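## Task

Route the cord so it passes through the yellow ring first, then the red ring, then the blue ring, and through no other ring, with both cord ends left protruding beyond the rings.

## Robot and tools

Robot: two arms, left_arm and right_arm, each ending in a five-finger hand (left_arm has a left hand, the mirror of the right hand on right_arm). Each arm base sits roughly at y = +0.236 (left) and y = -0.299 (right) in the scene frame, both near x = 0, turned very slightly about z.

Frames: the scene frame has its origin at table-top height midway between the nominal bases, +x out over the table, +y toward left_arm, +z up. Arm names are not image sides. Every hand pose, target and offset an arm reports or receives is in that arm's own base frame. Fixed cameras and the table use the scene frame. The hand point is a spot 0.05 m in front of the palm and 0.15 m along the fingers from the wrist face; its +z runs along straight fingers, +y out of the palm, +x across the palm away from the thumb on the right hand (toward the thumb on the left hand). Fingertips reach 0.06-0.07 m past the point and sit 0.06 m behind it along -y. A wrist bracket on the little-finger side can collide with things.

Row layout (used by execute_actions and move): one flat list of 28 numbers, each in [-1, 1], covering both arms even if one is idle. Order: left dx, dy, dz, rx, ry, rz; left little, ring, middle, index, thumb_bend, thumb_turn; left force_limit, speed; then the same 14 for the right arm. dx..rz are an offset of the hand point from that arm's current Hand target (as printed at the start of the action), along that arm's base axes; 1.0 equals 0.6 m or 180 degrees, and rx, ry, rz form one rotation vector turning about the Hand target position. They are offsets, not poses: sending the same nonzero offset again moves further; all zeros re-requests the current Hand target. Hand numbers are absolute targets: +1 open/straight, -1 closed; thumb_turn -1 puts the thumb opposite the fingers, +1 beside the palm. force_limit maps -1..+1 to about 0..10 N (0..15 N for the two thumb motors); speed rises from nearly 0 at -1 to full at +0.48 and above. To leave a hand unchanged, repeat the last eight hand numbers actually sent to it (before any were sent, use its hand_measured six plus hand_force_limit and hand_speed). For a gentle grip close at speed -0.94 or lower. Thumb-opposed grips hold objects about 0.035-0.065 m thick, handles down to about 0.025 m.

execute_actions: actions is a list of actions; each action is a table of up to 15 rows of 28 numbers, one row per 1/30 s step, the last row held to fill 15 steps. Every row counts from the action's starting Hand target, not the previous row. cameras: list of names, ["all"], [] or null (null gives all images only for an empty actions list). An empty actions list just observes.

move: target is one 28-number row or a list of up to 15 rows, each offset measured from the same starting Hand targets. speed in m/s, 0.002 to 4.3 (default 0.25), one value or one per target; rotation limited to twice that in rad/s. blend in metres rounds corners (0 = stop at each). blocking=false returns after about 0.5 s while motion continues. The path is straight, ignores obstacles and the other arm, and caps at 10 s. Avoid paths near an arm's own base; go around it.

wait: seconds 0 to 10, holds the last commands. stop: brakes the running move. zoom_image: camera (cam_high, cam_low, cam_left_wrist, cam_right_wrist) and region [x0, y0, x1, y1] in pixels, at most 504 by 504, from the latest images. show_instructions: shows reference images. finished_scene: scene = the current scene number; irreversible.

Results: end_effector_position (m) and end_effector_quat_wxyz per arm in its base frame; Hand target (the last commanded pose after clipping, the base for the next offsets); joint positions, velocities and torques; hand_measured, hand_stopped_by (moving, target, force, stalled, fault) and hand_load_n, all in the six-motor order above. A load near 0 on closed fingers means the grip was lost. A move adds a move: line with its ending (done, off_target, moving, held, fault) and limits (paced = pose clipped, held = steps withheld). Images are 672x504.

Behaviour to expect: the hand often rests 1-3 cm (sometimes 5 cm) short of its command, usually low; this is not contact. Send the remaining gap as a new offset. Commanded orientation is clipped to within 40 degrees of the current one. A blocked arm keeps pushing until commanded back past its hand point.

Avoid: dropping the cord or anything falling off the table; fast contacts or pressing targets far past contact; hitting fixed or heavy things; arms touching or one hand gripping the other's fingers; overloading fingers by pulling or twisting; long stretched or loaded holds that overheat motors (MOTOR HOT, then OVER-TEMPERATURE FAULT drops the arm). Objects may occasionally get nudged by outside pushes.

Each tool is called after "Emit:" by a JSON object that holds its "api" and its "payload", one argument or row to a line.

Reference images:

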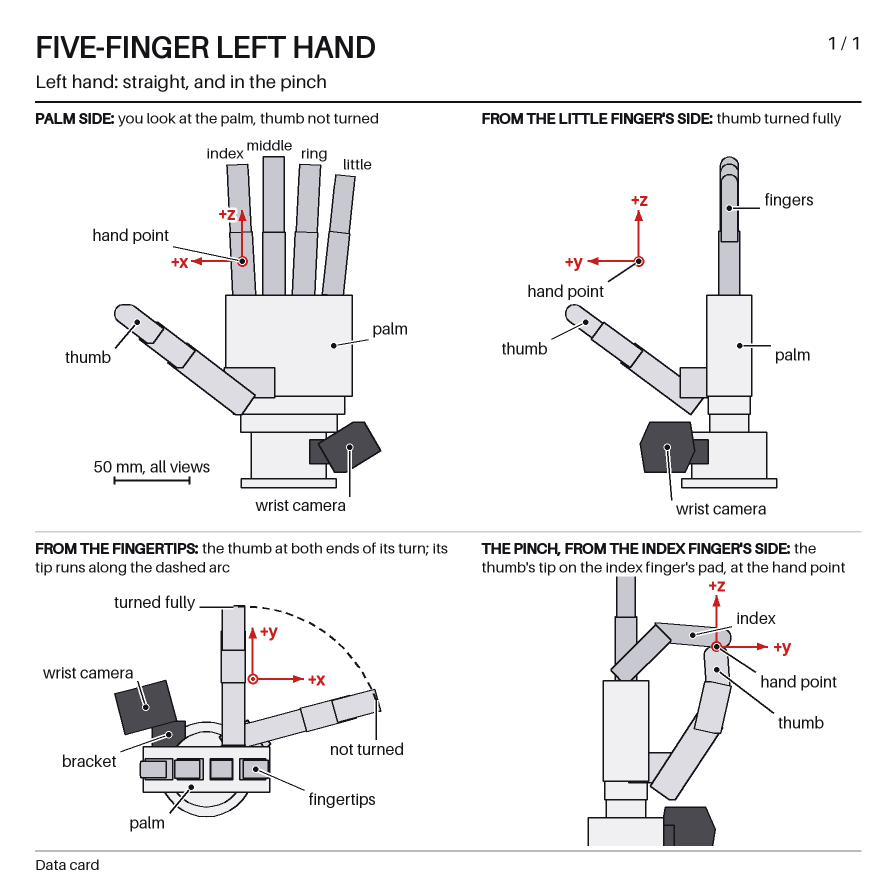

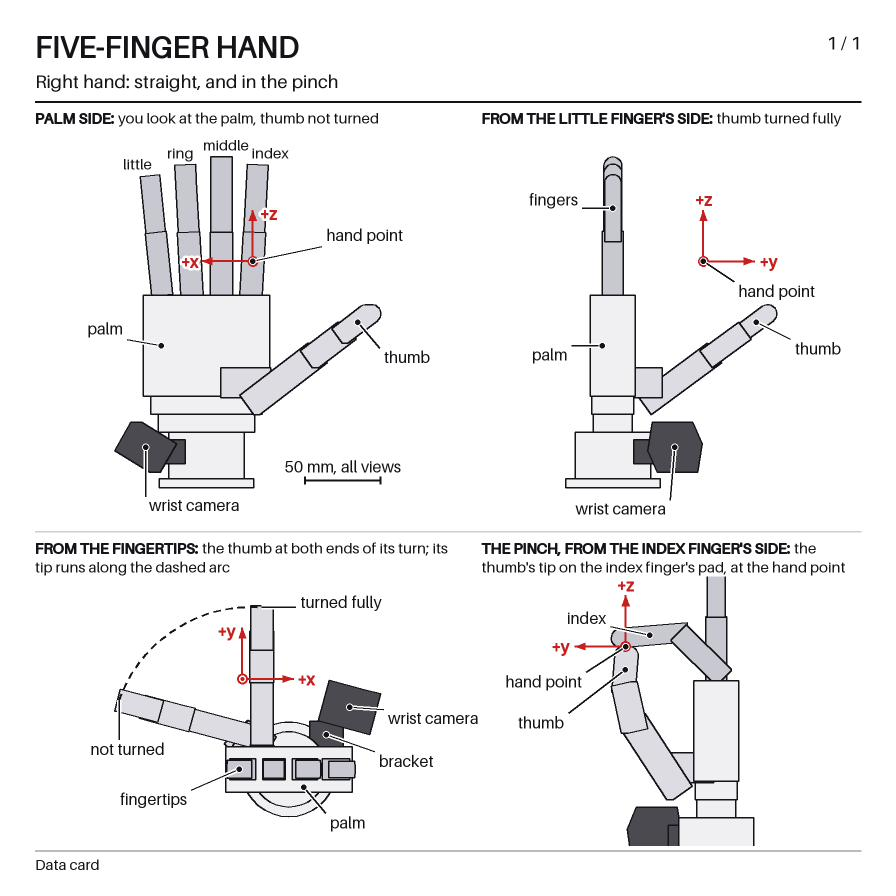

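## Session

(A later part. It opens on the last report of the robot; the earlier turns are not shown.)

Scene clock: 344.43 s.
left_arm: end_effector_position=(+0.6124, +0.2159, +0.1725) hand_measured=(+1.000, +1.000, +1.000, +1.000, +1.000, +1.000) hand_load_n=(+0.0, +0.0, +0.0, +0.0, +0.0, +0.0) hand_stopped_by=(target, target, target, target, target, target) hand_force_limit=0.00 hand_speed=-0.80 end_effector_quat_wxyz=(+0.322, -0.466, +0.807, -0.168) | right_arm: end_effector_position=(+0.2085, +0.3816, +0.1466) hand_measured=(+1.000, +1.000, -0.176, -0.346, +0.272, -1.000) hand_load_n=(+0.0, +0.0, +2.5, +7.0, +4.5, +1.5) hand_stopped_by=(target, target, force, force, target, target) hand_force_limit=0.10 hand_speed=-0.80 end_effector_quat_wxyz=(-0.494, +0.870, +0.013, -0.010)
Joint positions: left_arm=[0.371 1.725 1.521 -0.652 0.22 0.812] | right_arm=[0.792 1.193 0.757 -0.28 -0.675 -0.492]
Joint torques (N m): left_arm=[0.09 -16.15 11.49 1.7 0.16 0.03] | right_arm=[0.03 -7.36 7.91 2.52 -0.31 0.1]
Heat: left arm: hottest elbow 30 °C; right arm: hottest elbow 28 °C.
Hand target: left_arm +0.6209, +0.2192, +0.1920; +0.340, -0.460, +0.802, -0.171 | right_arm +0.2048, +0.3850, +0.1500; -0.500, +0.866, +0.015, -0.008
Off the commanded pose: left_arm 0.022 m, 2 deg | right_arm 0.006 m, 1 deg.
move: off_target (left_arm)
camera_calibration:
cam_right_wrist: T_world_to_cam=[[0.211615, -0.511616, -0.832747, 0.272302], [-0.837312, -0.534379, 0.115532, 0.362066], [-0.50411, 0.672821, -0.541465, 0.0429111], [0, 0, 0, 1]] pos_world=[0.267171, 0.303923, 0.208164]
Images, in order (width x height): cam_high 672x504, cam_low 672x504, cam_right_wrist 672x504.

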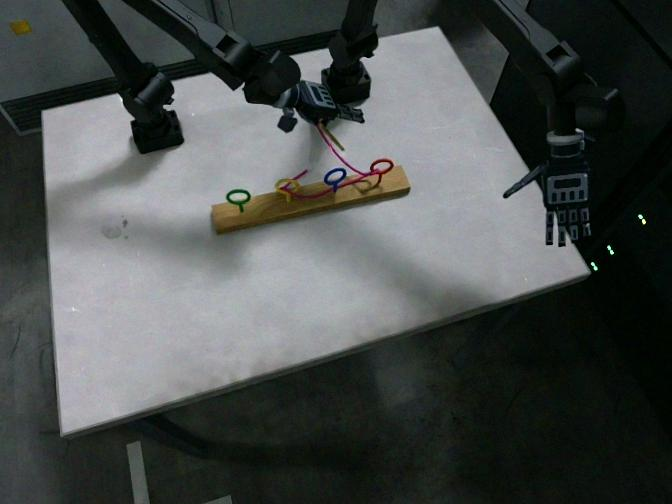

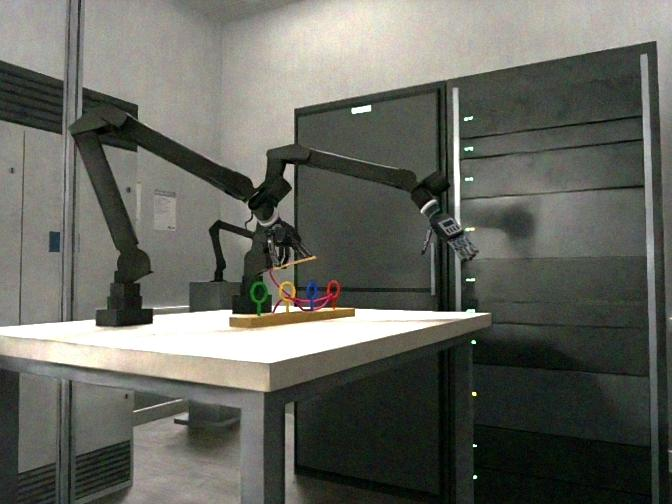

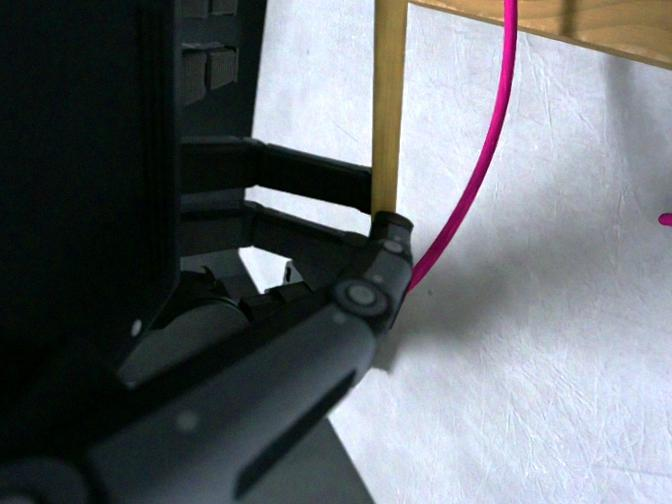

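Emit:
{"api": "move", "payload": {
  "target": [
    [0,0,0,0,0,0,1,1,1,1,1,1,0,-0.8,-0.06,-0.015,0,0.0278,-0.0292,-0.0066,1,1,-0.45,-0.45,0.27,-1,0.1,-0.8],
    [0,0,0,0,0,0,1,1,1,1,1,1,0,-0.8,-0.06,-0.015,-0.1,0.0278,-0.0292,-0.0066,1,1,-0.45,-0.45,0.27,-1,0.1,-0.8]
  ],
  "speed": 0.12,
  "cameras": ["cam_right_wrist","cam_high","cam_low"]
}}

Emit:
{"api": "zoom_image", "payload": {
  "camera": "cam_high",
  "region": [220, 80, 430, 240]
}}

Emit:
{"api": "zoom_image", "payload": {
  "camera": "cam_low",
  "region": [200, 200, 400, 340]
}}

Scene clock: 357.30 s.
left_arm: end_effector_position=(+0.6124, +0.2159, +0.1725) hand_measured=(+1.000, +1.000, +1.000, +1.000, +1.000, +1.000) hand_load_n=(+0.0, +0.0, +0.0, +0.0, +0.0, +0.0) hand_stopped_by=(target, target, target, target, target, target) hand_force_limit=0.00 hand_speed=-0.80 end_effector_quat_wxyz=(+0.322, -0.466, +0.807, -0.168) | right_arm: end_effector_position=(+0.1714, +0.3721, +0.0885) hand_measured=(+1.000, +1.000, -0.176, -0.346, +0.272, -1.000) hand_load_n=(-0.5, +0.0, +2.5, +7.0, +4.0, +1.5) hand_stopped_by=(target, target, force, force, target, target) hand_force_limit=0.10 hand_speed=-0.80 end_effector_quat_wxyz=(-0.531, +0.846, +0.029, +0.038)
Joint positions: left_arm=[0.371 1.725 1.521 -0.652 0.22 0.812] | right_arm=[0.868 1.152 0.486 0.118 -0.59 -0.433]
Joint torques (N m): left_arm=[0.09 -16.03 11.43 1.69 0.15 0.03] | right_arm=[0.03 -4.48 7.41 2.82 -0.23 0.09]
Heat: left arm: hottest elbow 30 °C; right arm: hottest elbow 28 °C.
Hand target: left_arm +0.6209, +0.2192, +0.1920; +0.340, -0.460, +0.802, -0.171 | right_arm +0.1689, +0.3760, +0.0901; -0.536, +0.843, +0.029, +0.037
Off the commanded pose: left_arm 0.022 m, 2 deg | right_arm 0.005 m, 1 deg.
move: off_target (left_arm)
camera_calibration:
cam_right_wrist: T_world_to_cam=[[0.284963, -0.440639, -0.851254, 0.189581], [-0.852948, -0.521767, -0.0154448, 0.342277], [-0.437351, 0.730477, -0.524527, -0.0352301], [0, 0, 0, 1]] pos_world=[0.222513, 0.287861, 0.148189]
Images, in order (width x height): cam_high 672x504, cam_low 672x504, cam_right_wrist 672x504.

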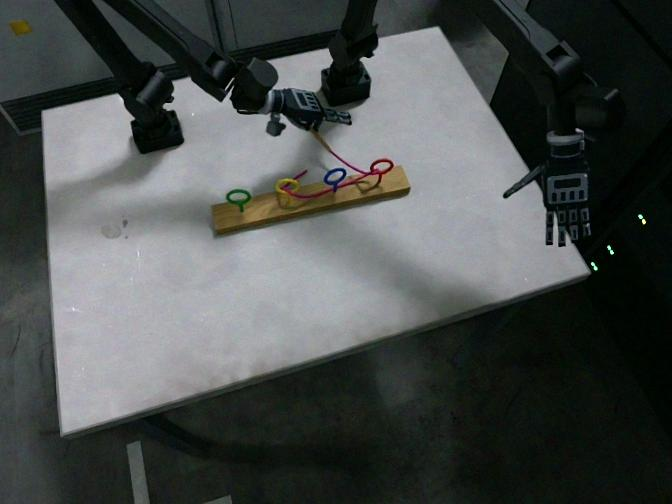

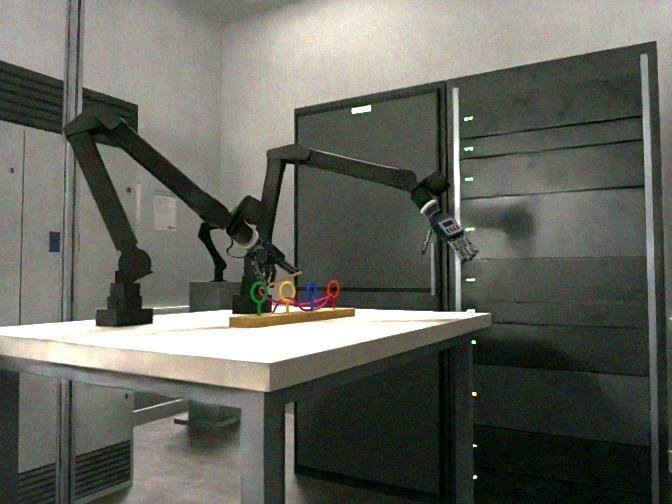

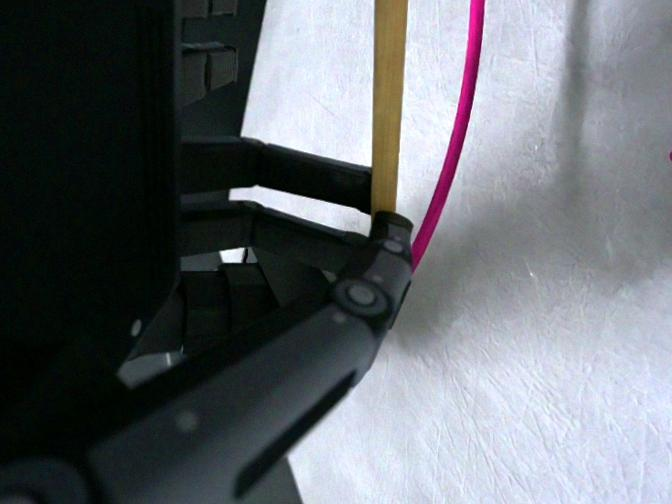

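Scaled by 2.400 from the camera's 672x504 image, which has a finer 960x720 frame.

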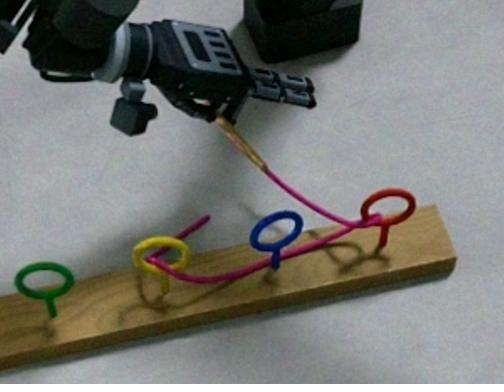

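Scaled by 2.520 from the camera's 672x504 image, which has a finer 960x720 frame.

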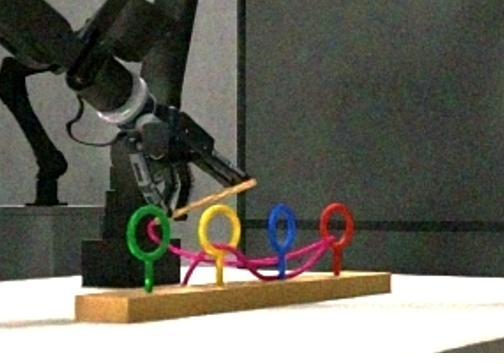

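Emit:
{"api": "move", "payload": {
  "target": [0,0,0,0,0,0,1,1,1,1,1,1,0,-0.8,0.03,-0.01,-0.0835,0,0,0,1,1,-0.45,-0.45,0.27,-1,0.1,-0.8],
  "speed": 0.08,
  "cameras": ["cam_right_wrist","cam_high","cam_low"]
}}

Emit:
{"api": "zoom_image", "payload": {
  "camera": "cam_high",
  "region": [280, 110, 400, 210]
}}

Emit:
{"api": "zoom_image", "payload": {
  "camera": "cam_low",
  "region": [240, 240, 360, 340]
}}

Scene clock: 367.50 s.
left_arm: end_effector_position=(+0.6124, +0.2159, +0.1725) hand_measured=(+1.000, +1.000, +1.000, +1.000, +1.000, +1.000) hand_load_n=(+0.0, +0.0, +0.0, +0.0, +0.0, +0.0) hand_stopped_by=(target, target, target, target, target, target) hand_force_limit=0.00 hand_speed=-0.80 end_effector_quat_wxyz=(+0.322, -0.466, +0.807, -0.168) | right_arm: end_effector_position=(+0.1818, +0.3714, +0.0412) hand_measured=(+1.000, +1.000, -0.176, -0.346, +0.272, -1.000) hand_load_n=(+0.0, +0.0, +2.5, +7.0, +4.5, +1.5) hand_stopped_by=(target, target, force, force, target, target) hand_force_limit=0.10 hand_speed=-0.80 end_effector_quat_wxyz=(-0.533, +0.845, +0.027, +0.030)
Joint positions: left_arm=[0.371 1.725 1.521 -0.652 0.22 0.812] | right_arm=[0.83 1.322 0.446 0.314 -0.635 -0.445]
Joint torques (N m): left_arm=[0.26 -16.15 11.44 1.68 0.17 0.04] | right_arm=[-1.79 -5.36 5.91 2.7 -0.44 -0.15]
Heat: left arm: hottest elbow 30 °C; right arm: hottest elbow 28 °C.
Hand target: left_arm +0.6209, +0.2192, +0.1920; +0.340, -0.460, +0.802, -0.171 | right_arm +0.1868, +0.3700, +0.0399; -0.536, +0.843, +0.029, +0.037
Off the commanded pose: left_arm 0.022 m, 2 deg | right_arm 0.005 m, 1 deg.
move: off_target (left_arm)
camera_calibration:
cam_right_wrist: T_world_to_cam=[[0.272668, -0.435461, -0.857919, 0.146566], [-0.850092, -0.526627, -0.00287648, 0.350837], [-0.450551, 0.730095, -0.513776, -0.0528473], [0, 0, 0, 1]] pos_world=[0.234469, 0.287168, 0.0995997]
Images, in order (width x height): cam_high 672x504, cam_low 672x504, cam_right_wrist 672x504.

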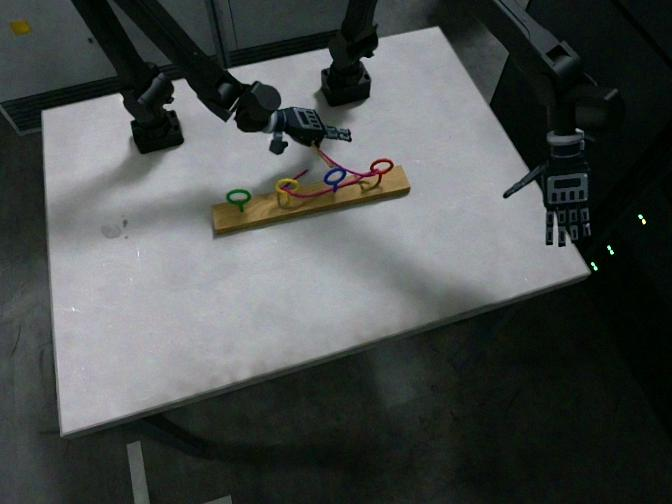

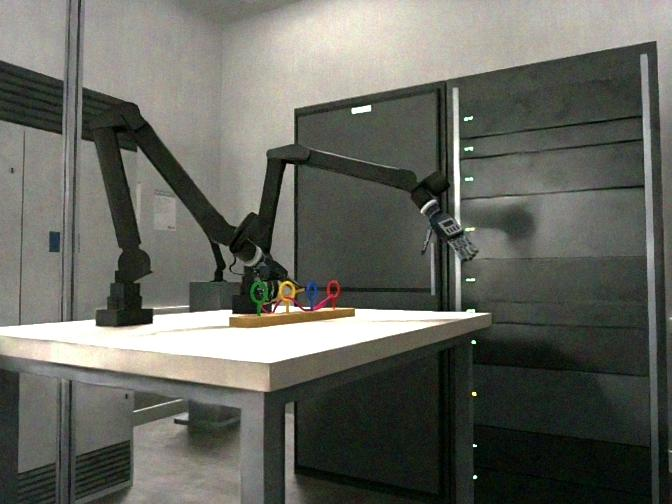

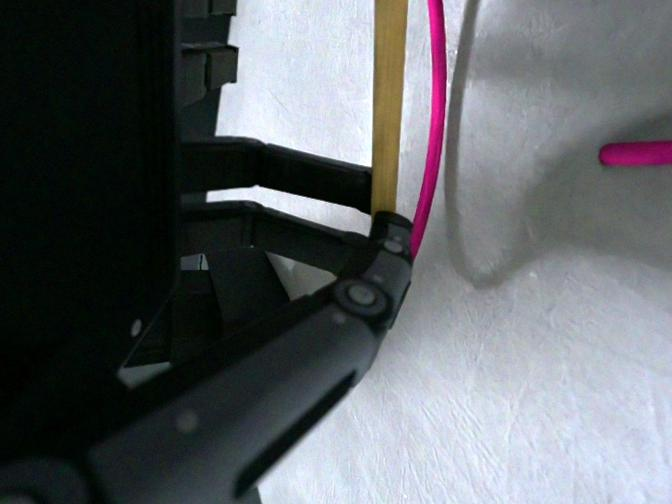

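Scaled by 4.200 from the camera's 672x504 image, which has a finer 960x720 frame.

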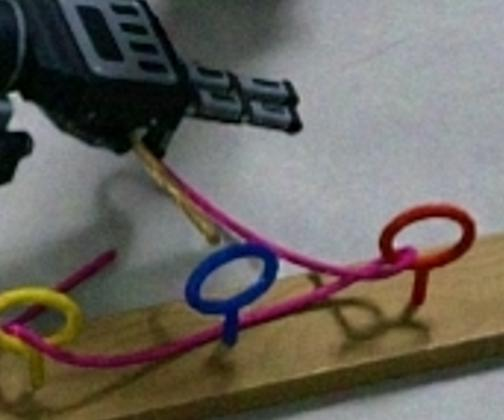

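Scaled by 4.200 from the camera's 672x504 image, which has a finer 960x720 frame.

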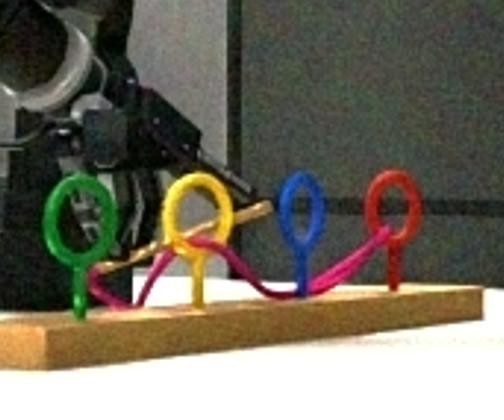

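Emit:
{"api": "move", "payload": {
  "target": [0,0,0,0,0,0,1,1,1,1,1,1,0,-0.8,0.03,0.0025,-0.012,0,0,0,1,1,-0.45,-0.45,0.27,-1,0.1,-0.8],
  "speed": 0.06,
  "cameras": ["cam_high","cam_low"]
}}

Emit:
{"api": "zoom_image", "payload": {
  "camera": "cam_high",
  "region": [280, 110, 400, 210]
}}

Emit:
{"api": "zoom_image", "payload": {
  "camera": "cam_low",
  "region": [240, 240, 360, 340]
}}

Scene clock: 370.97 s.
left_arm: end_effector_position=(+0.6124, +0.2159, +0.1725) hand_measured=(+1.000, +1.000, +1.000, +1.000, +1.000, +1.000) hand_load_n=(+0.0, +0.0, +0.0, +0.0, +0.0, +0.0) hand_stopped_by=(target, target, target, target, target, target) hand_force_limit=0.00 hand_speed=-0.80 end_effector_quat_wxyz=(+0.322, -0.466, +0.807, -0.168) | right_arm: end_effector_position=(+0.1899, +0.3627, +0.0243) hand_measured=(+1.000, +1.000, -0.176, -0.346, +0.272, -1.000) hand_load_n=(+0.0, +0.0, +2.5, +7.0, +4.5, +1.5) hand_stopped_by=(target, target, force, force, target, target) hand_force_limit=0.10 hand_speed=-0.80 end_effector_quat_wxyz=(-0.526, +0.850, +0.022, +0.021)
Joint positions: left_arm=[0.371 1.725 1.521 -0.652 0.22 0.812] | right_arm=[0.791 1.377 0.446 0.326 -0.668 -0.47]
Joint torques (N m): left_arm=[0.09 -16.03 11.52 1.7 0.15 0.04] | right_arm=[-1.67 -5.36 8.12 2.71 -0.45 -0.17]
Heat: left arm: hottest elbow 30 °C; right arm: hottest elbow 27 °C.
Hand target: left_arm +0.6209, +0.2192, +0.1920; +0.340, -0.460, +0.802, -0.171 | right_arm +0.2048, +0.3715, +0.0328; -0.536, +0.843, +0.029, +0.037
Off the commanded pose: left_arm 0.022 m, 2 deg | right_arm 0.019 m, 2 deg.
move: off_target (left_arm, right_arm)
Images, in order (width x height): cam_high 672x504, cam_low 672x504.

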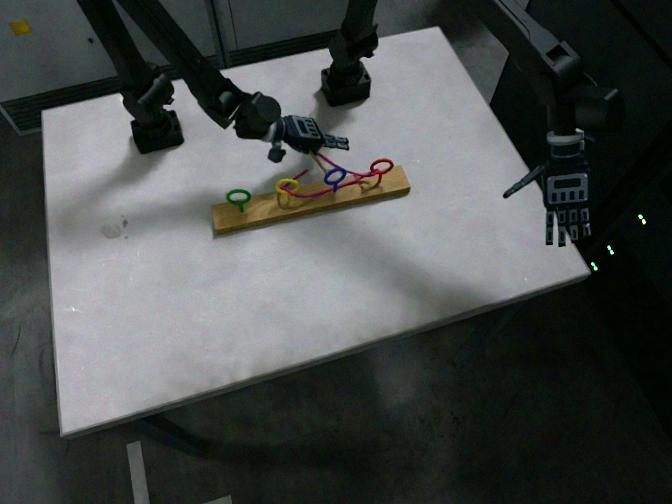

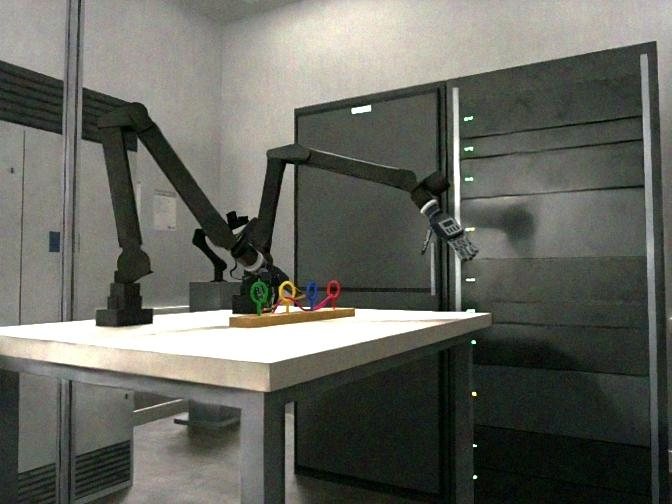

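Scaled by 4.200 from the camera's 672x504 image, which has a finer 960x720 frame.

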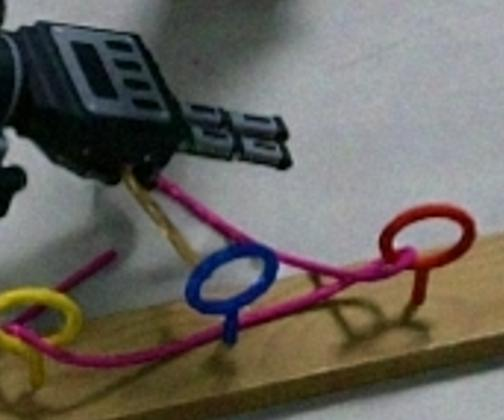

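Scaled by 4.200 from the camera's 672x504 image, which has a finer 960x720 frame.

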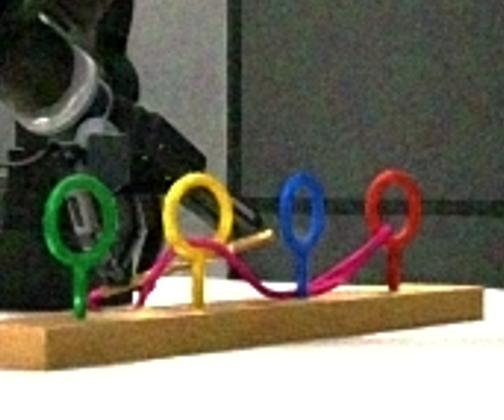

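Emit:
{"api": "move", "payload": {
  "target": [0,0,0,0,0,0,1,1,1,1,1,1,0,-0.8,0,0,0.01,0,0,0,1,1,-0.45,-0.45,0.27,-1,0.1,-0.8],
  "speed": 0.06,
  "cameras": []
}}

Scene clock: 372.40 s.
left_arm: end_effector_position=(+0.6124, +0.2159, +0.1725) hand_measured=(+1.000, +1.000, +1.000, +1.000, +1.000, +1.000) hand_load_n=(+0.0, +0.0, +0.0, +0.0, +0.0, +0.0) hand_stopped_by=(target, target, target, target, target, target) hand_force_limit=0.00 hand_speed=-0.80 end_effector_quat_wxyz=(+0.322, -0.466, +0.807, -0.168) | right_arm: end_effector_position=(+0.1899, +0.3627, +0.0243) hand_measured=(+1.000, +1.000, -0.176, -0.346, +0.272, -1.000) hand_load_n=(+0.0, -0.5, +2.5, +7.0, +4.5, +1.5) hand_stopped_by=(target, target, force, force, target, target) hand_force_limit=0.10 hand_speed=-0.80 end_effector_quat_wxyz=(-0.526, +0.850, +0.022, +0.022)
Joint positions: left_arm=[0.371 1.725 1.521 -0.652 0.22 0.812] | right_arm=[0.791 1.377 0.446 0.326 -0.668 -0.471]
Joint torques (N m): left_arm=[0.15 -15.85 11.41 1.8 0.17 0.01] | right_arm=[-1.67 -7.06 8.61 1.69 -0.47 -0.14]
Heat: left arm: hottest elbow 30 °C; right arm: hottest elbow 27 °C.
Hand target: left_arm +0.6209, +0.2192, +0.1920; +0.340, -0.460, +0.802, -0.171 | right_arm +0.2048, +0.3715, +0.0388; -0.536, +0.843, +0.029, +0.037
Off the commanded pose: left_arm 0.022 m, 2 deg | right_arm 0.023 m, 2 deg.
move: off_target (left_arm, right_arm)
No camera images: "cameras" was empty.

Emit:
{"api": "move", "payload": {
  "target": [0,0,0,0,0,0,1,1,1,1,1,1,0,-0.8,0.007,0.0125,0.0103,0,0,0,1,1,-0.45,-0.45,0.27,-1,0.1,-0.8],
  "speed": 0.06,
  "cameras": []
}}

Scene clock: 375.60 s.
left_arm: end_effector_position=(+0.6124, +0.2159, +0.1725) hand_measured=(+1.000, +1.000, +1.000, +1.000, +1.000, +1.000) hand_load_n=(+0.0, +0.0, +0.0, +0.0, +0.0, +0.0) hand_stopped_by=(target, target, target, target, target, target) hand_force_limit=0.00 hand_speed=-0.80 end_effector_quat_wxyz=(+0.322, -0.466, +0.807, -0.168) | right_arm: end_effector_position=(+0.1955, +0.3681, +0.0301) hand_measured=(+1.000, +1.000, -0.176, -0.346, +0.272, -1.000) hand_load_n=(+0.0, +0.0, +2.5, +7.0, +4.5, +1.5) hand_stopped_by=(target, target, force, force, target, target) hand_force_limit=0.10 hand_speed=-0.80 end_effector_quat_wxyz=(-0.527, +0.849, +0.023, +0.024)
Joint positions: left_arm=[0.371 1.725 1.521 -0.652 0.22 0.812] | right_arm=[0.791 1.377 0.468 0.31 -0.667 -0.471]
Joint torques (N m): left_arm=[-0.03 -16.73 11.52 1.83 0.16 0.03] | right_arm=[-1.26 -7.12 9.13 1.62 -0.27 -0.09]
Heat: left arm: hottest elbow 30 °C; right arm: hottest elbow 27 °C.
Hand target: left_arm +0.6209, +0.2192, +0.1920; +0.340, -0.460, +0.802, -0.171 | right_arm +0.2090, +0.3790, +0.0449; -0.536, +0.843, +0.029, +0.037
Off the commanded pose: left_arm 0.022 m, 2 deg | right_arm 0.023 m, 2 deg.
move: off_target (left_arm, right_arm)
No camera images: "cameras" was empty.

Emit:
{"api": "move", "payload": {
  "target": [0,0,0,0,0,0,1,1,1,1,1,1,0,-0.8,0.005,0.012,0.006,0,0,0,1,1,-0.45,-0.45,0.27,-1,0.1,-0.8],
  "speed": 0.06,
  "cameras": ["cam_high","cam_low"]
}}

Emit:
{"api": "zoom_image", "payload": {
  "camera": "cam_high",
  "region": [290, 120, 380, 195]
}}

Emit:
{"api": "zoom_image", "payload": {
  "camera": "cam_low",
  "region": [260, 255, 350, 330]
}}

Scene clock: 377.03 s.
left_arm: end_effector_position=(+0.6124, +0.2159, +0.1725) hand_measured=(+1.000, +1.000, +1.000, +1.000, +1.000, +1.000) hand_load_n=(+0.0, +0.0, +0.0, +0.0, +0.0, +0.0) hand_stopped_by=(target, target, target, target, target, target) hand_force_limit=0.00 hand_speed=-0.80 end_effector_quat_wxyz=(+0.322, -0.466, +0.807, -0.168) | right_arm: end_effector_position=(+0.2026, +0.3737, +0.0363) hand_measured=(+1.000, +1.000, -0.176, -0.346, +0.272, -1.000) hand_load_n=(+0.0, +0.0, +2.5, +7.0, +4.5, +1.5) hand_stopped_by=(target, target, force, force, target, target) hand_force_limit=0.10 hand_speed=-0.80 end_effector_quat_wxyz=(-0.529, +0.848, +0.023, +0.030)
Joint positions: left_arm=[0.371 1.725 1.521 -0.652 0.22 0.812] | right_arm=[0.791 1.377 0.489 0.3 -0.659 -0.471]
Joint torques (N m): left_arm=[0.03 -16.09 11.43 1.73 0.16 0.04] | right_arm=[-0.32 -6.65 9.37 1.47 -0.26 -0.03]
Heat: left arm: hottest elbow 30 °C; right arm: hottest elbow 27 °C.
Hand target: left_arm +0.6209, +0.2192, +0.1920; +0.340, -0.460, +0.802, -0.171 | right_arm +0.2120, +0.3862, +0.0485; -0.536, +0.843, +0.029, +0.037
Off the commanded pose: left_arm 0.022 m, 2 deg | right_arm 0.020 m, 1 deg.
move: off_target (left_arm, right_arm)
Images, in order (width x height): cam_high 672x504, cam_low 672x504.

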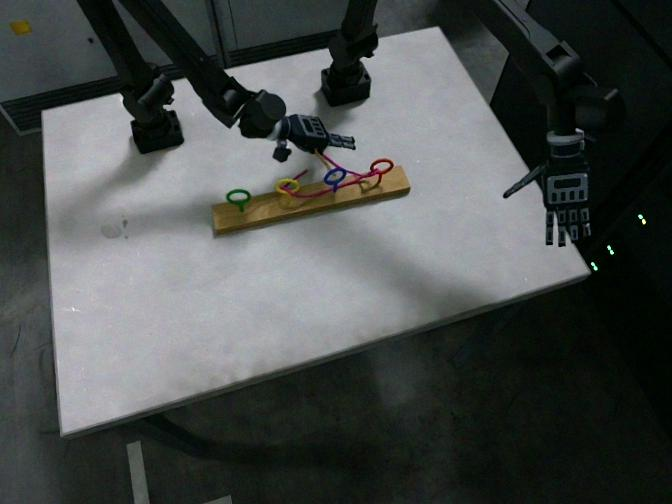

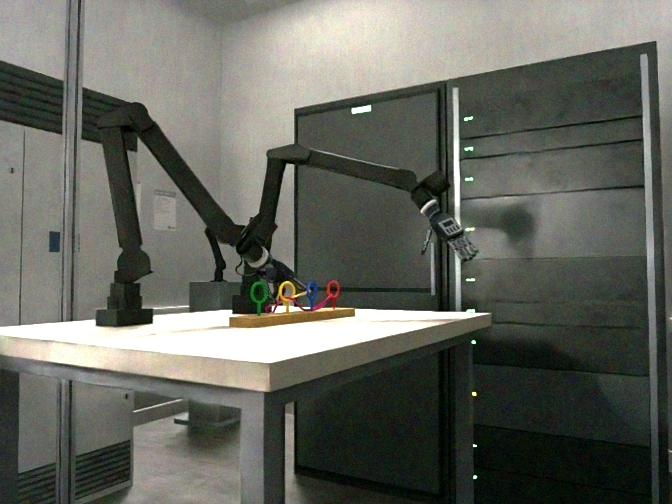

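Scaled by 5.600 from the camera's 672x504 image, which has a finer 960x720 frame.

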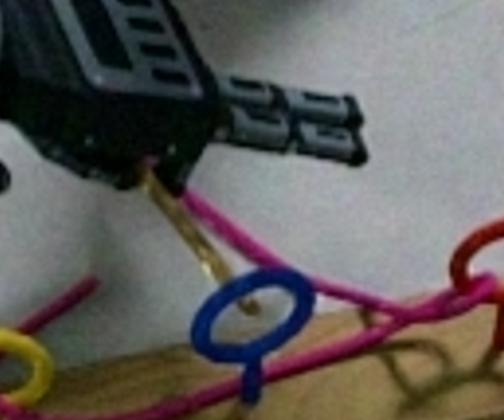

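Scaled by 5.600 from the camera's 672x504 image, which has a finer 960x720 frame.

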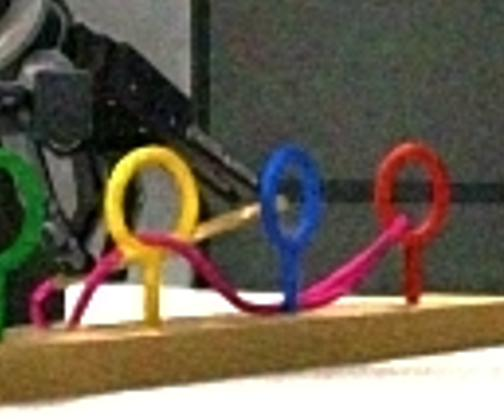

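Emit:
{"api": "move", "payload": {
  "target": [0,0,0,0,0,0,1,1,1,1,1,1,0,-0.8,0.035,0.0,0.0083,0,0,0,1,1,-0.45,-0.45,0.27,-1,0.1,-0.8],
  "speed": 0.06,
  "cameras": ["cam_high","cam_low"]
}}

Emit:
{"api": "zoom_image", "payload": {
  "camera": "cam_high",
  "region": [290, 120, 380, 195]
}}

Emit:
{"api": "zoom_image", "payload": {
  "camera": "cam_low",
  "region": [260, 255, 350, 330]
}}

Scene clock: 379.47 s.
left_arm: end_effector_position=(+0.6124, +0.2159, +0.1725) hand_measured=(+1.000, +1.000, +1.000, +1.000, +1.000, +1.000) hand_load_n=(+0.0, +0.0, +0.0, +0.0, +0.0, -0.5) hand_stopped_by=(target, target, target, target, target, target) hand_force_limit=0.00 hand_speed=-0.80 end_effector_quat_wxyz=(+0.322, -0.466, +0.807, -0.168) | right_arm: end_effector_position=(+0.2183, +0.3782, +0.0457) hand_measured=(+1.000, +1.000, -0.176, -0.346, +0.272, -1.000) hand_load_n=(+0.0, +0.0, +2.0, +7.0, +4.5, +1.5) hand_stopped_by=(target, target, force, force, target, target) hand_force_limit=0.10 hand_speed=-0.80 end_effector_quat_wxyz=(-0.532, +0.846, +0.025, +0.028)
Joint positions: left_arm=[0.371 1.725 1.521 -0.652 0.22 0.812] | right_arm=[0.763 1.388 0.536 0.257 -0.691 -0.489]
Joint torques (N m): left_arm=[0.15 -15.68 11.49 1.8 0.14 0.04] | right_arm=[-1.67 -6.01 9.62 1.48 -0.45 -0.15]
Heat: left arm: hottest elbow 30 °C; right arm: hottest elbow 27 °C.
Hand target: left_arm +0.6209, +0.2192, +0.1920; +0.340, -0.460, +0.802, -0.171 | right_arm +0.2331, +0.3862, +0.0535; -0.536, +0.843, +0.029, +0.037
Off the commanded pose: left_arm 0.022 m, 2 deg | right_arm 0.018 m, 1 deg.
move: off_target (left_arm, right_arm)
Images, in order (width x height): cam_high 672x504, cam_low 672x504.

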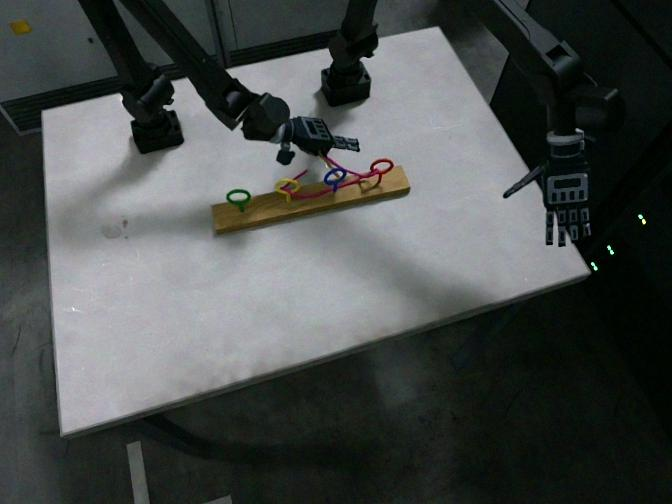

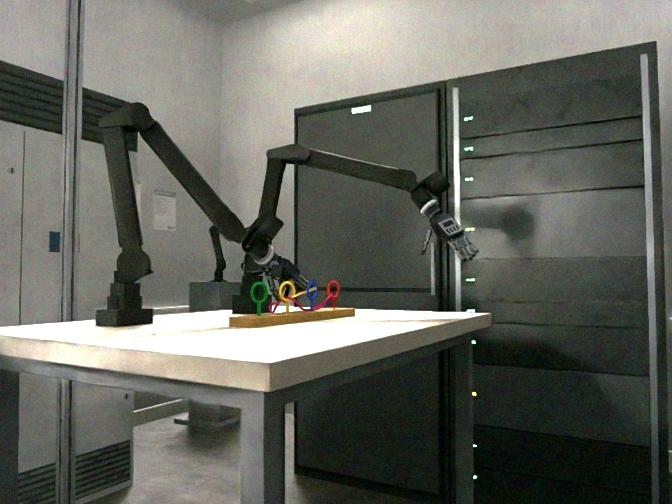

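Scaled by 5.600 from the camera's 672x504 image, which has a finer 960x720 frame.

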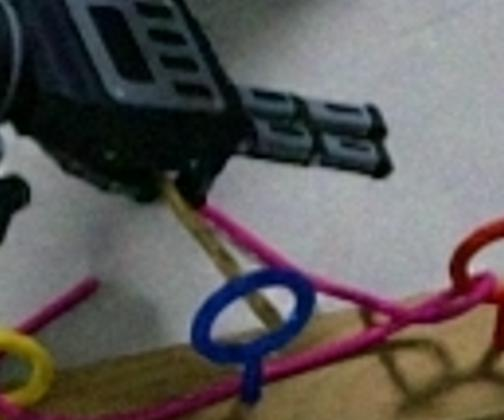

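Scaled by 5.600 from the camera's 672x504 image, which has a finer 960x720 frame.

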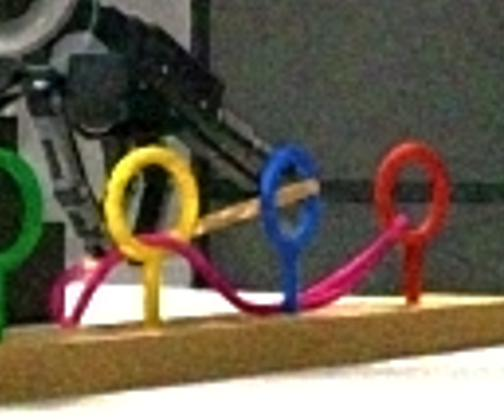

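Emit:
{"api": "move", "payload": {
  "target": [0,0,0,0,0,0,1,1,1,1,1,1,0,-0.8,0.035,-0.007,0.0065,0,0,0,1,1,-0.45,-0.45,0.27,-1,0.1,-0.8],
  "speed": 0.06,
  "cameras": ["cam_high","cam_low"]
}}

Emit:
{"api": "zoom_image", "payload": {
  "camera": "cam_high",
  "region": [290, 120, 380, 195]
}}

Emit:
{"api": "zoom_image", "payload": {
  "camera": "cam_low",
  "region": [260, 255, 350, 330]
}}

Scene clock: 381.63 s.
left_arm: end_effector_position=(+0.6124, +0.2159, +0.1725) hand_measured=(+1.000, +1.000, +1.000, +1.000, +1.000, +1.000) hand_load_n=(+0.0, +0.0, +0.0, +0.0, +0.0, +0.0) hand_stopped_by=(target, target, target, target, target, target) hand_force_limit=0.00 hand_speed=-0.80 end_effector_quat_wxyz=(+0.322, -0.466, +0.807, -0.168) | right_arm: end_effector_position=(+0.2383, +0.3744, +0.0494) hand_measured=(+1.000, +1.000, -0.176, -0.346, +0.272, -1.000) hand_load_n=(+0.0, +0.0, +2.5, +7.0, +4.5, +1.5) hand_stopped_by=(target, target, force, force, target, target) hand_force_limit=0.10 hand_speed=-0.80 end_effector_quat_wxyz=(-0.532, +0.846, +0.025, +0.027)
Joint positions: left_arm=[0.371 1.725 1.521 -0.652 0.22 0.812] | right_arm=[0.714 1.408 0.576 0.213 -0.731 -0.525]
Joint torques (N m): left_arm=[0.44 -16.44 11.49 1.72 0.12 0.03] | right_arm=[-1.55 -6.48 9.83 1.43 -0.48 -0.16]
Heat: left arm: hottest elbow 30 °C; right arm: hottest elbow 28 °C.
Hand target: left_arm +0.6209, +0.2192, +0.1920; +0.340, -0.460, +0.802, -0.171 | right_arm +0.2540, +0.3820, +0.0574; -0.536, +0.843, +0.029, +0.037
Off the commanded pose: left_arm 0.022 m, 2 deg | right_arm 0.019 m, 1 deg.
move: off_target (left_arm, right_arm)
Images, in order (width x height): cam_high 672x504, cam_low 672x504.

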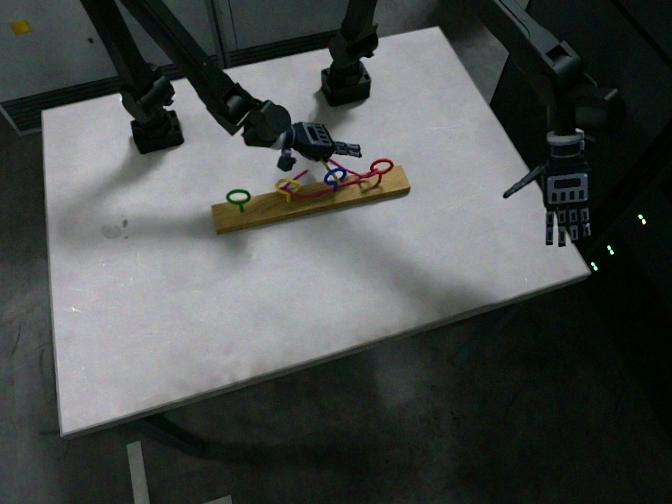

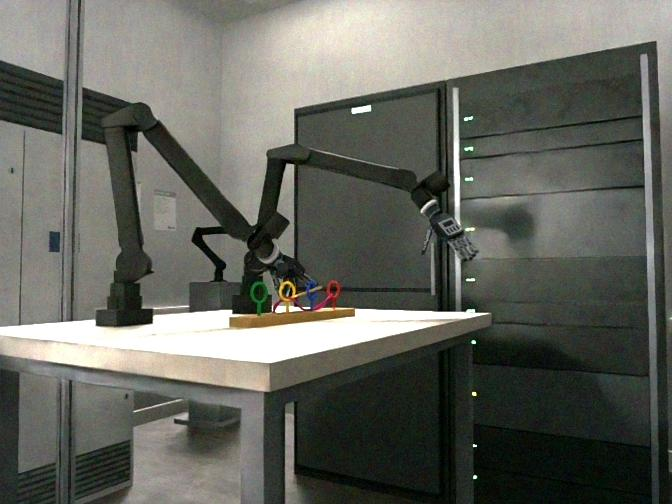

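Scaled by 5.600 from the camera's 672x504 image, which has a finer 960x720 frame.

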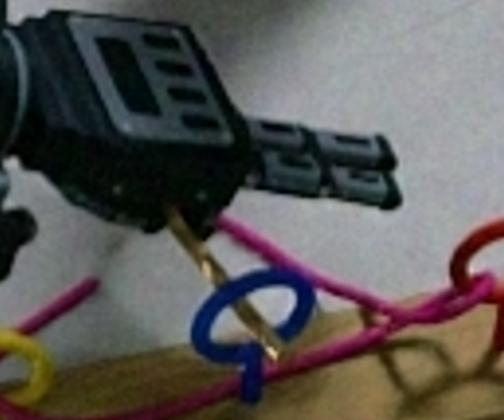

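Scaled by 5.600 from the camera's 672x504 image, which has a finer 960x720 frame.

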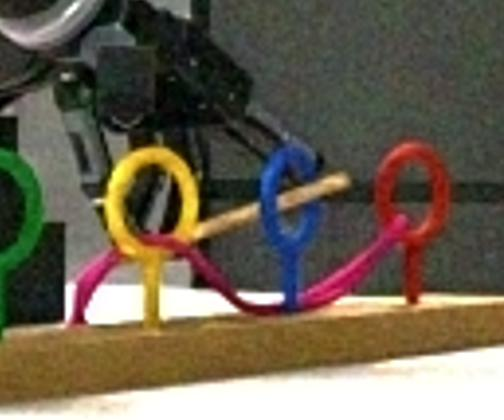

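Emit:
{"api": "move", "payload": {
  "target": [0,0,0,0,0,0,1,1,1,1,1,1,0,-0.8,0.012,-0.003,0.02,0,0,0,1,1,-0.45,-0.45,0.27,-1,0.1,-0.8],
  "speed": 0.06,
  "cameras": ["cam_high","cam_low"]
}}

Emit:
{"api": "zoom_image", "payload": {
  "camera": "cam_high",
  "region": [290, 120, 380, 195]
}}

Emit:
{"api": "zoom_image", "payload": {
  "camera": "cam_low",
  "region": [260, 255, 350, 330]
}}

Scene clock: 383.93 s.
left_arm: end_effector_position=(+0.6124, +0.2159, +0.1725) hand_measured=(+1.000, +1.000, +1.000, +1.000, +1.000, +1.000) hand_load_n=(+0.0, +0.0, +0.0, +0.0, +0.0, +0.0) hand_stopped_by=(target, target, target, target, target, target) hand_force_limit=0.00 hand_speed=-0.80 end_effector_quat_wxyz=(+0.322, -0.466, +0.807, -0.168) | right_arm: end_effector_position=(+0.2436, +0.3720, +0.0524) hand_measured=(+1.000, +1.000, -0.176, -0.346, +0.272, -1.000) hand_load_n=(+0.0, +0.0, +2.5, +7.0, +4.5, +1.5) hand_stopped_by=(target, target, force, force, target, target) hand_force_limit=0.10 hand_speed=-0.80 end_effector_quat_wxyz=(-0.526, +0.850, +0.021, +0.020)
Joint positions: left_arm=[0.371 1.725 1.521 -0.652 0.22 0.812] | right_arm=[0.699 1.408 0.601 0.158 -0.744 -0.538]
Joint torques (N m): left_arm=[-0.03 -15.91 11.48 1.84 0.15 0.04] | right_arm=[-1.73 -8.29 10.03 1.47 -0.51 -0.14]
Heat: left arm: hottest elbow 30 °C; right arm: hottest elbow 28 °C.
Hand target: left_arm +0.6209, +0.2192, +0.1920; +0.340, -0.460, +0.802, -0.171 | right_arm +0.2613, +0.3801, +0.0694; -0.536, +0.843, +0.029, +0.037
Off the commanded pose: left_arm 0.022 m, 2 deg | right_arm 0.026 m, 3 deg.
move: off_target (left_arm, right_arm)
Images, in order (width x height): cam_high 672x504, cam_low 672x504.

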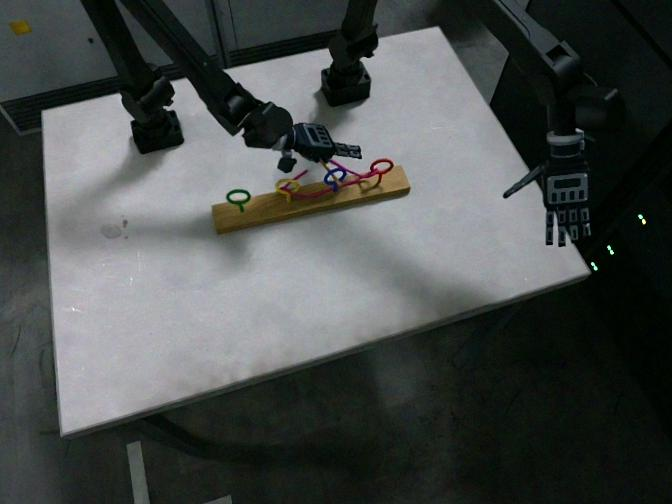

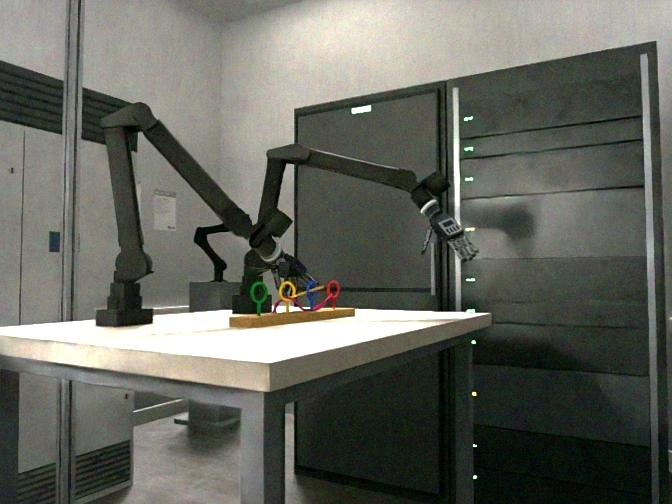

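Scaled by 5.600 from the camera's 672x504 image, which has a finer 960x720 frame.

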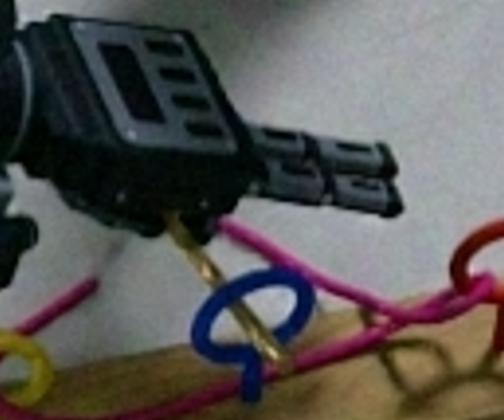

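Scaled by 5.600 from the camera's 672x504 image, which has a finer 960x720 frame.

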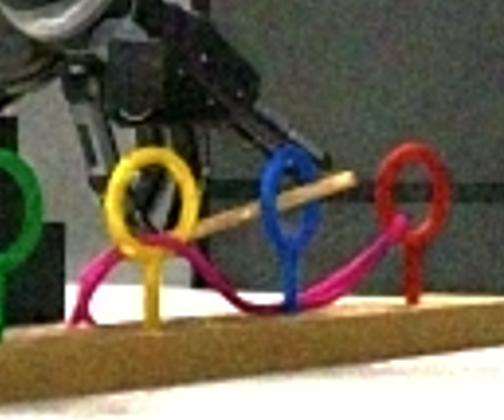

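Emit:
{"api": "move", "payload": {
  "target": [0,0,0,0,0,0,1,1,1,1,1,1,0,-0.8,0.0,0.003,0.018,0,0,0,1,1,-0.45,-0.45,0.27,-1,0.1,-0.8],
  "speed": 0.06,
  "cameras": []
}}

Scene clock: 386.30 s.
left_arm: end_effector_position=(+0.6124, +0.2159, +0.1725) hand_measured=(+1.000, +1.000, +1.000, +1.000, +1.000, +1.000) hand_load_n=(+0.0, +0.0, +0.0, +0.0, +0.0, +0.0) hand_stopped_by=(target, target, target, target, target, target) hand_force_limit=0.00 hand_speed=-0.80 end_effector_quat_wxyz=(+0.322, -0.466, +0.807, -0.168) | right_arm: end_effector_position=(+0.2448, +0.3730, +0.0616) hand_measured=(+1.000, +1.000, -0.176, -0.346, +0.272, -1.000) hand_load_n=(+0.0, +0.0, +2.5, +7.0, +4.5, +1.5) hand_stopped_by=(target, target, force, force, target, target) hand_force_limit=0.10 hand_speed=-0.80 end_effector_quat_wxyz=(-0.526, +0.850, +0.021, +0.020)
Joint positions: left_arm=[0.371 1.725 1.521 -0.652 0.22 0.812] | right_arm=[0.699 1.388 0.616 0.122 -0.744 -0.538]
Joint torques (N m): left_arm=[0.03 -16.03 11.45 1.76 0.16 0.04] | right_arm=[-1.49 -8.47 10.28 1.5 -0.39 -0.12]
Heat: left arm: hottest elbow 30 °C; right arm: hottest elbow 28 °C.
Hand target: left_arm +0.6209, +0.2192, +0.1920; +0.340, -0.460, +0.802, -0.171 | right_arm +0.2614, +0.3820, +0.0803; -0.536, +0.843, +0.029, +0.037
Off the commanded pose: left_arm 0.022 m, 2 deg | right_arm 0.026 m, 3 deg.
move: off_target (left_arm, right_arm)
No camera images: "cameras" was empty.


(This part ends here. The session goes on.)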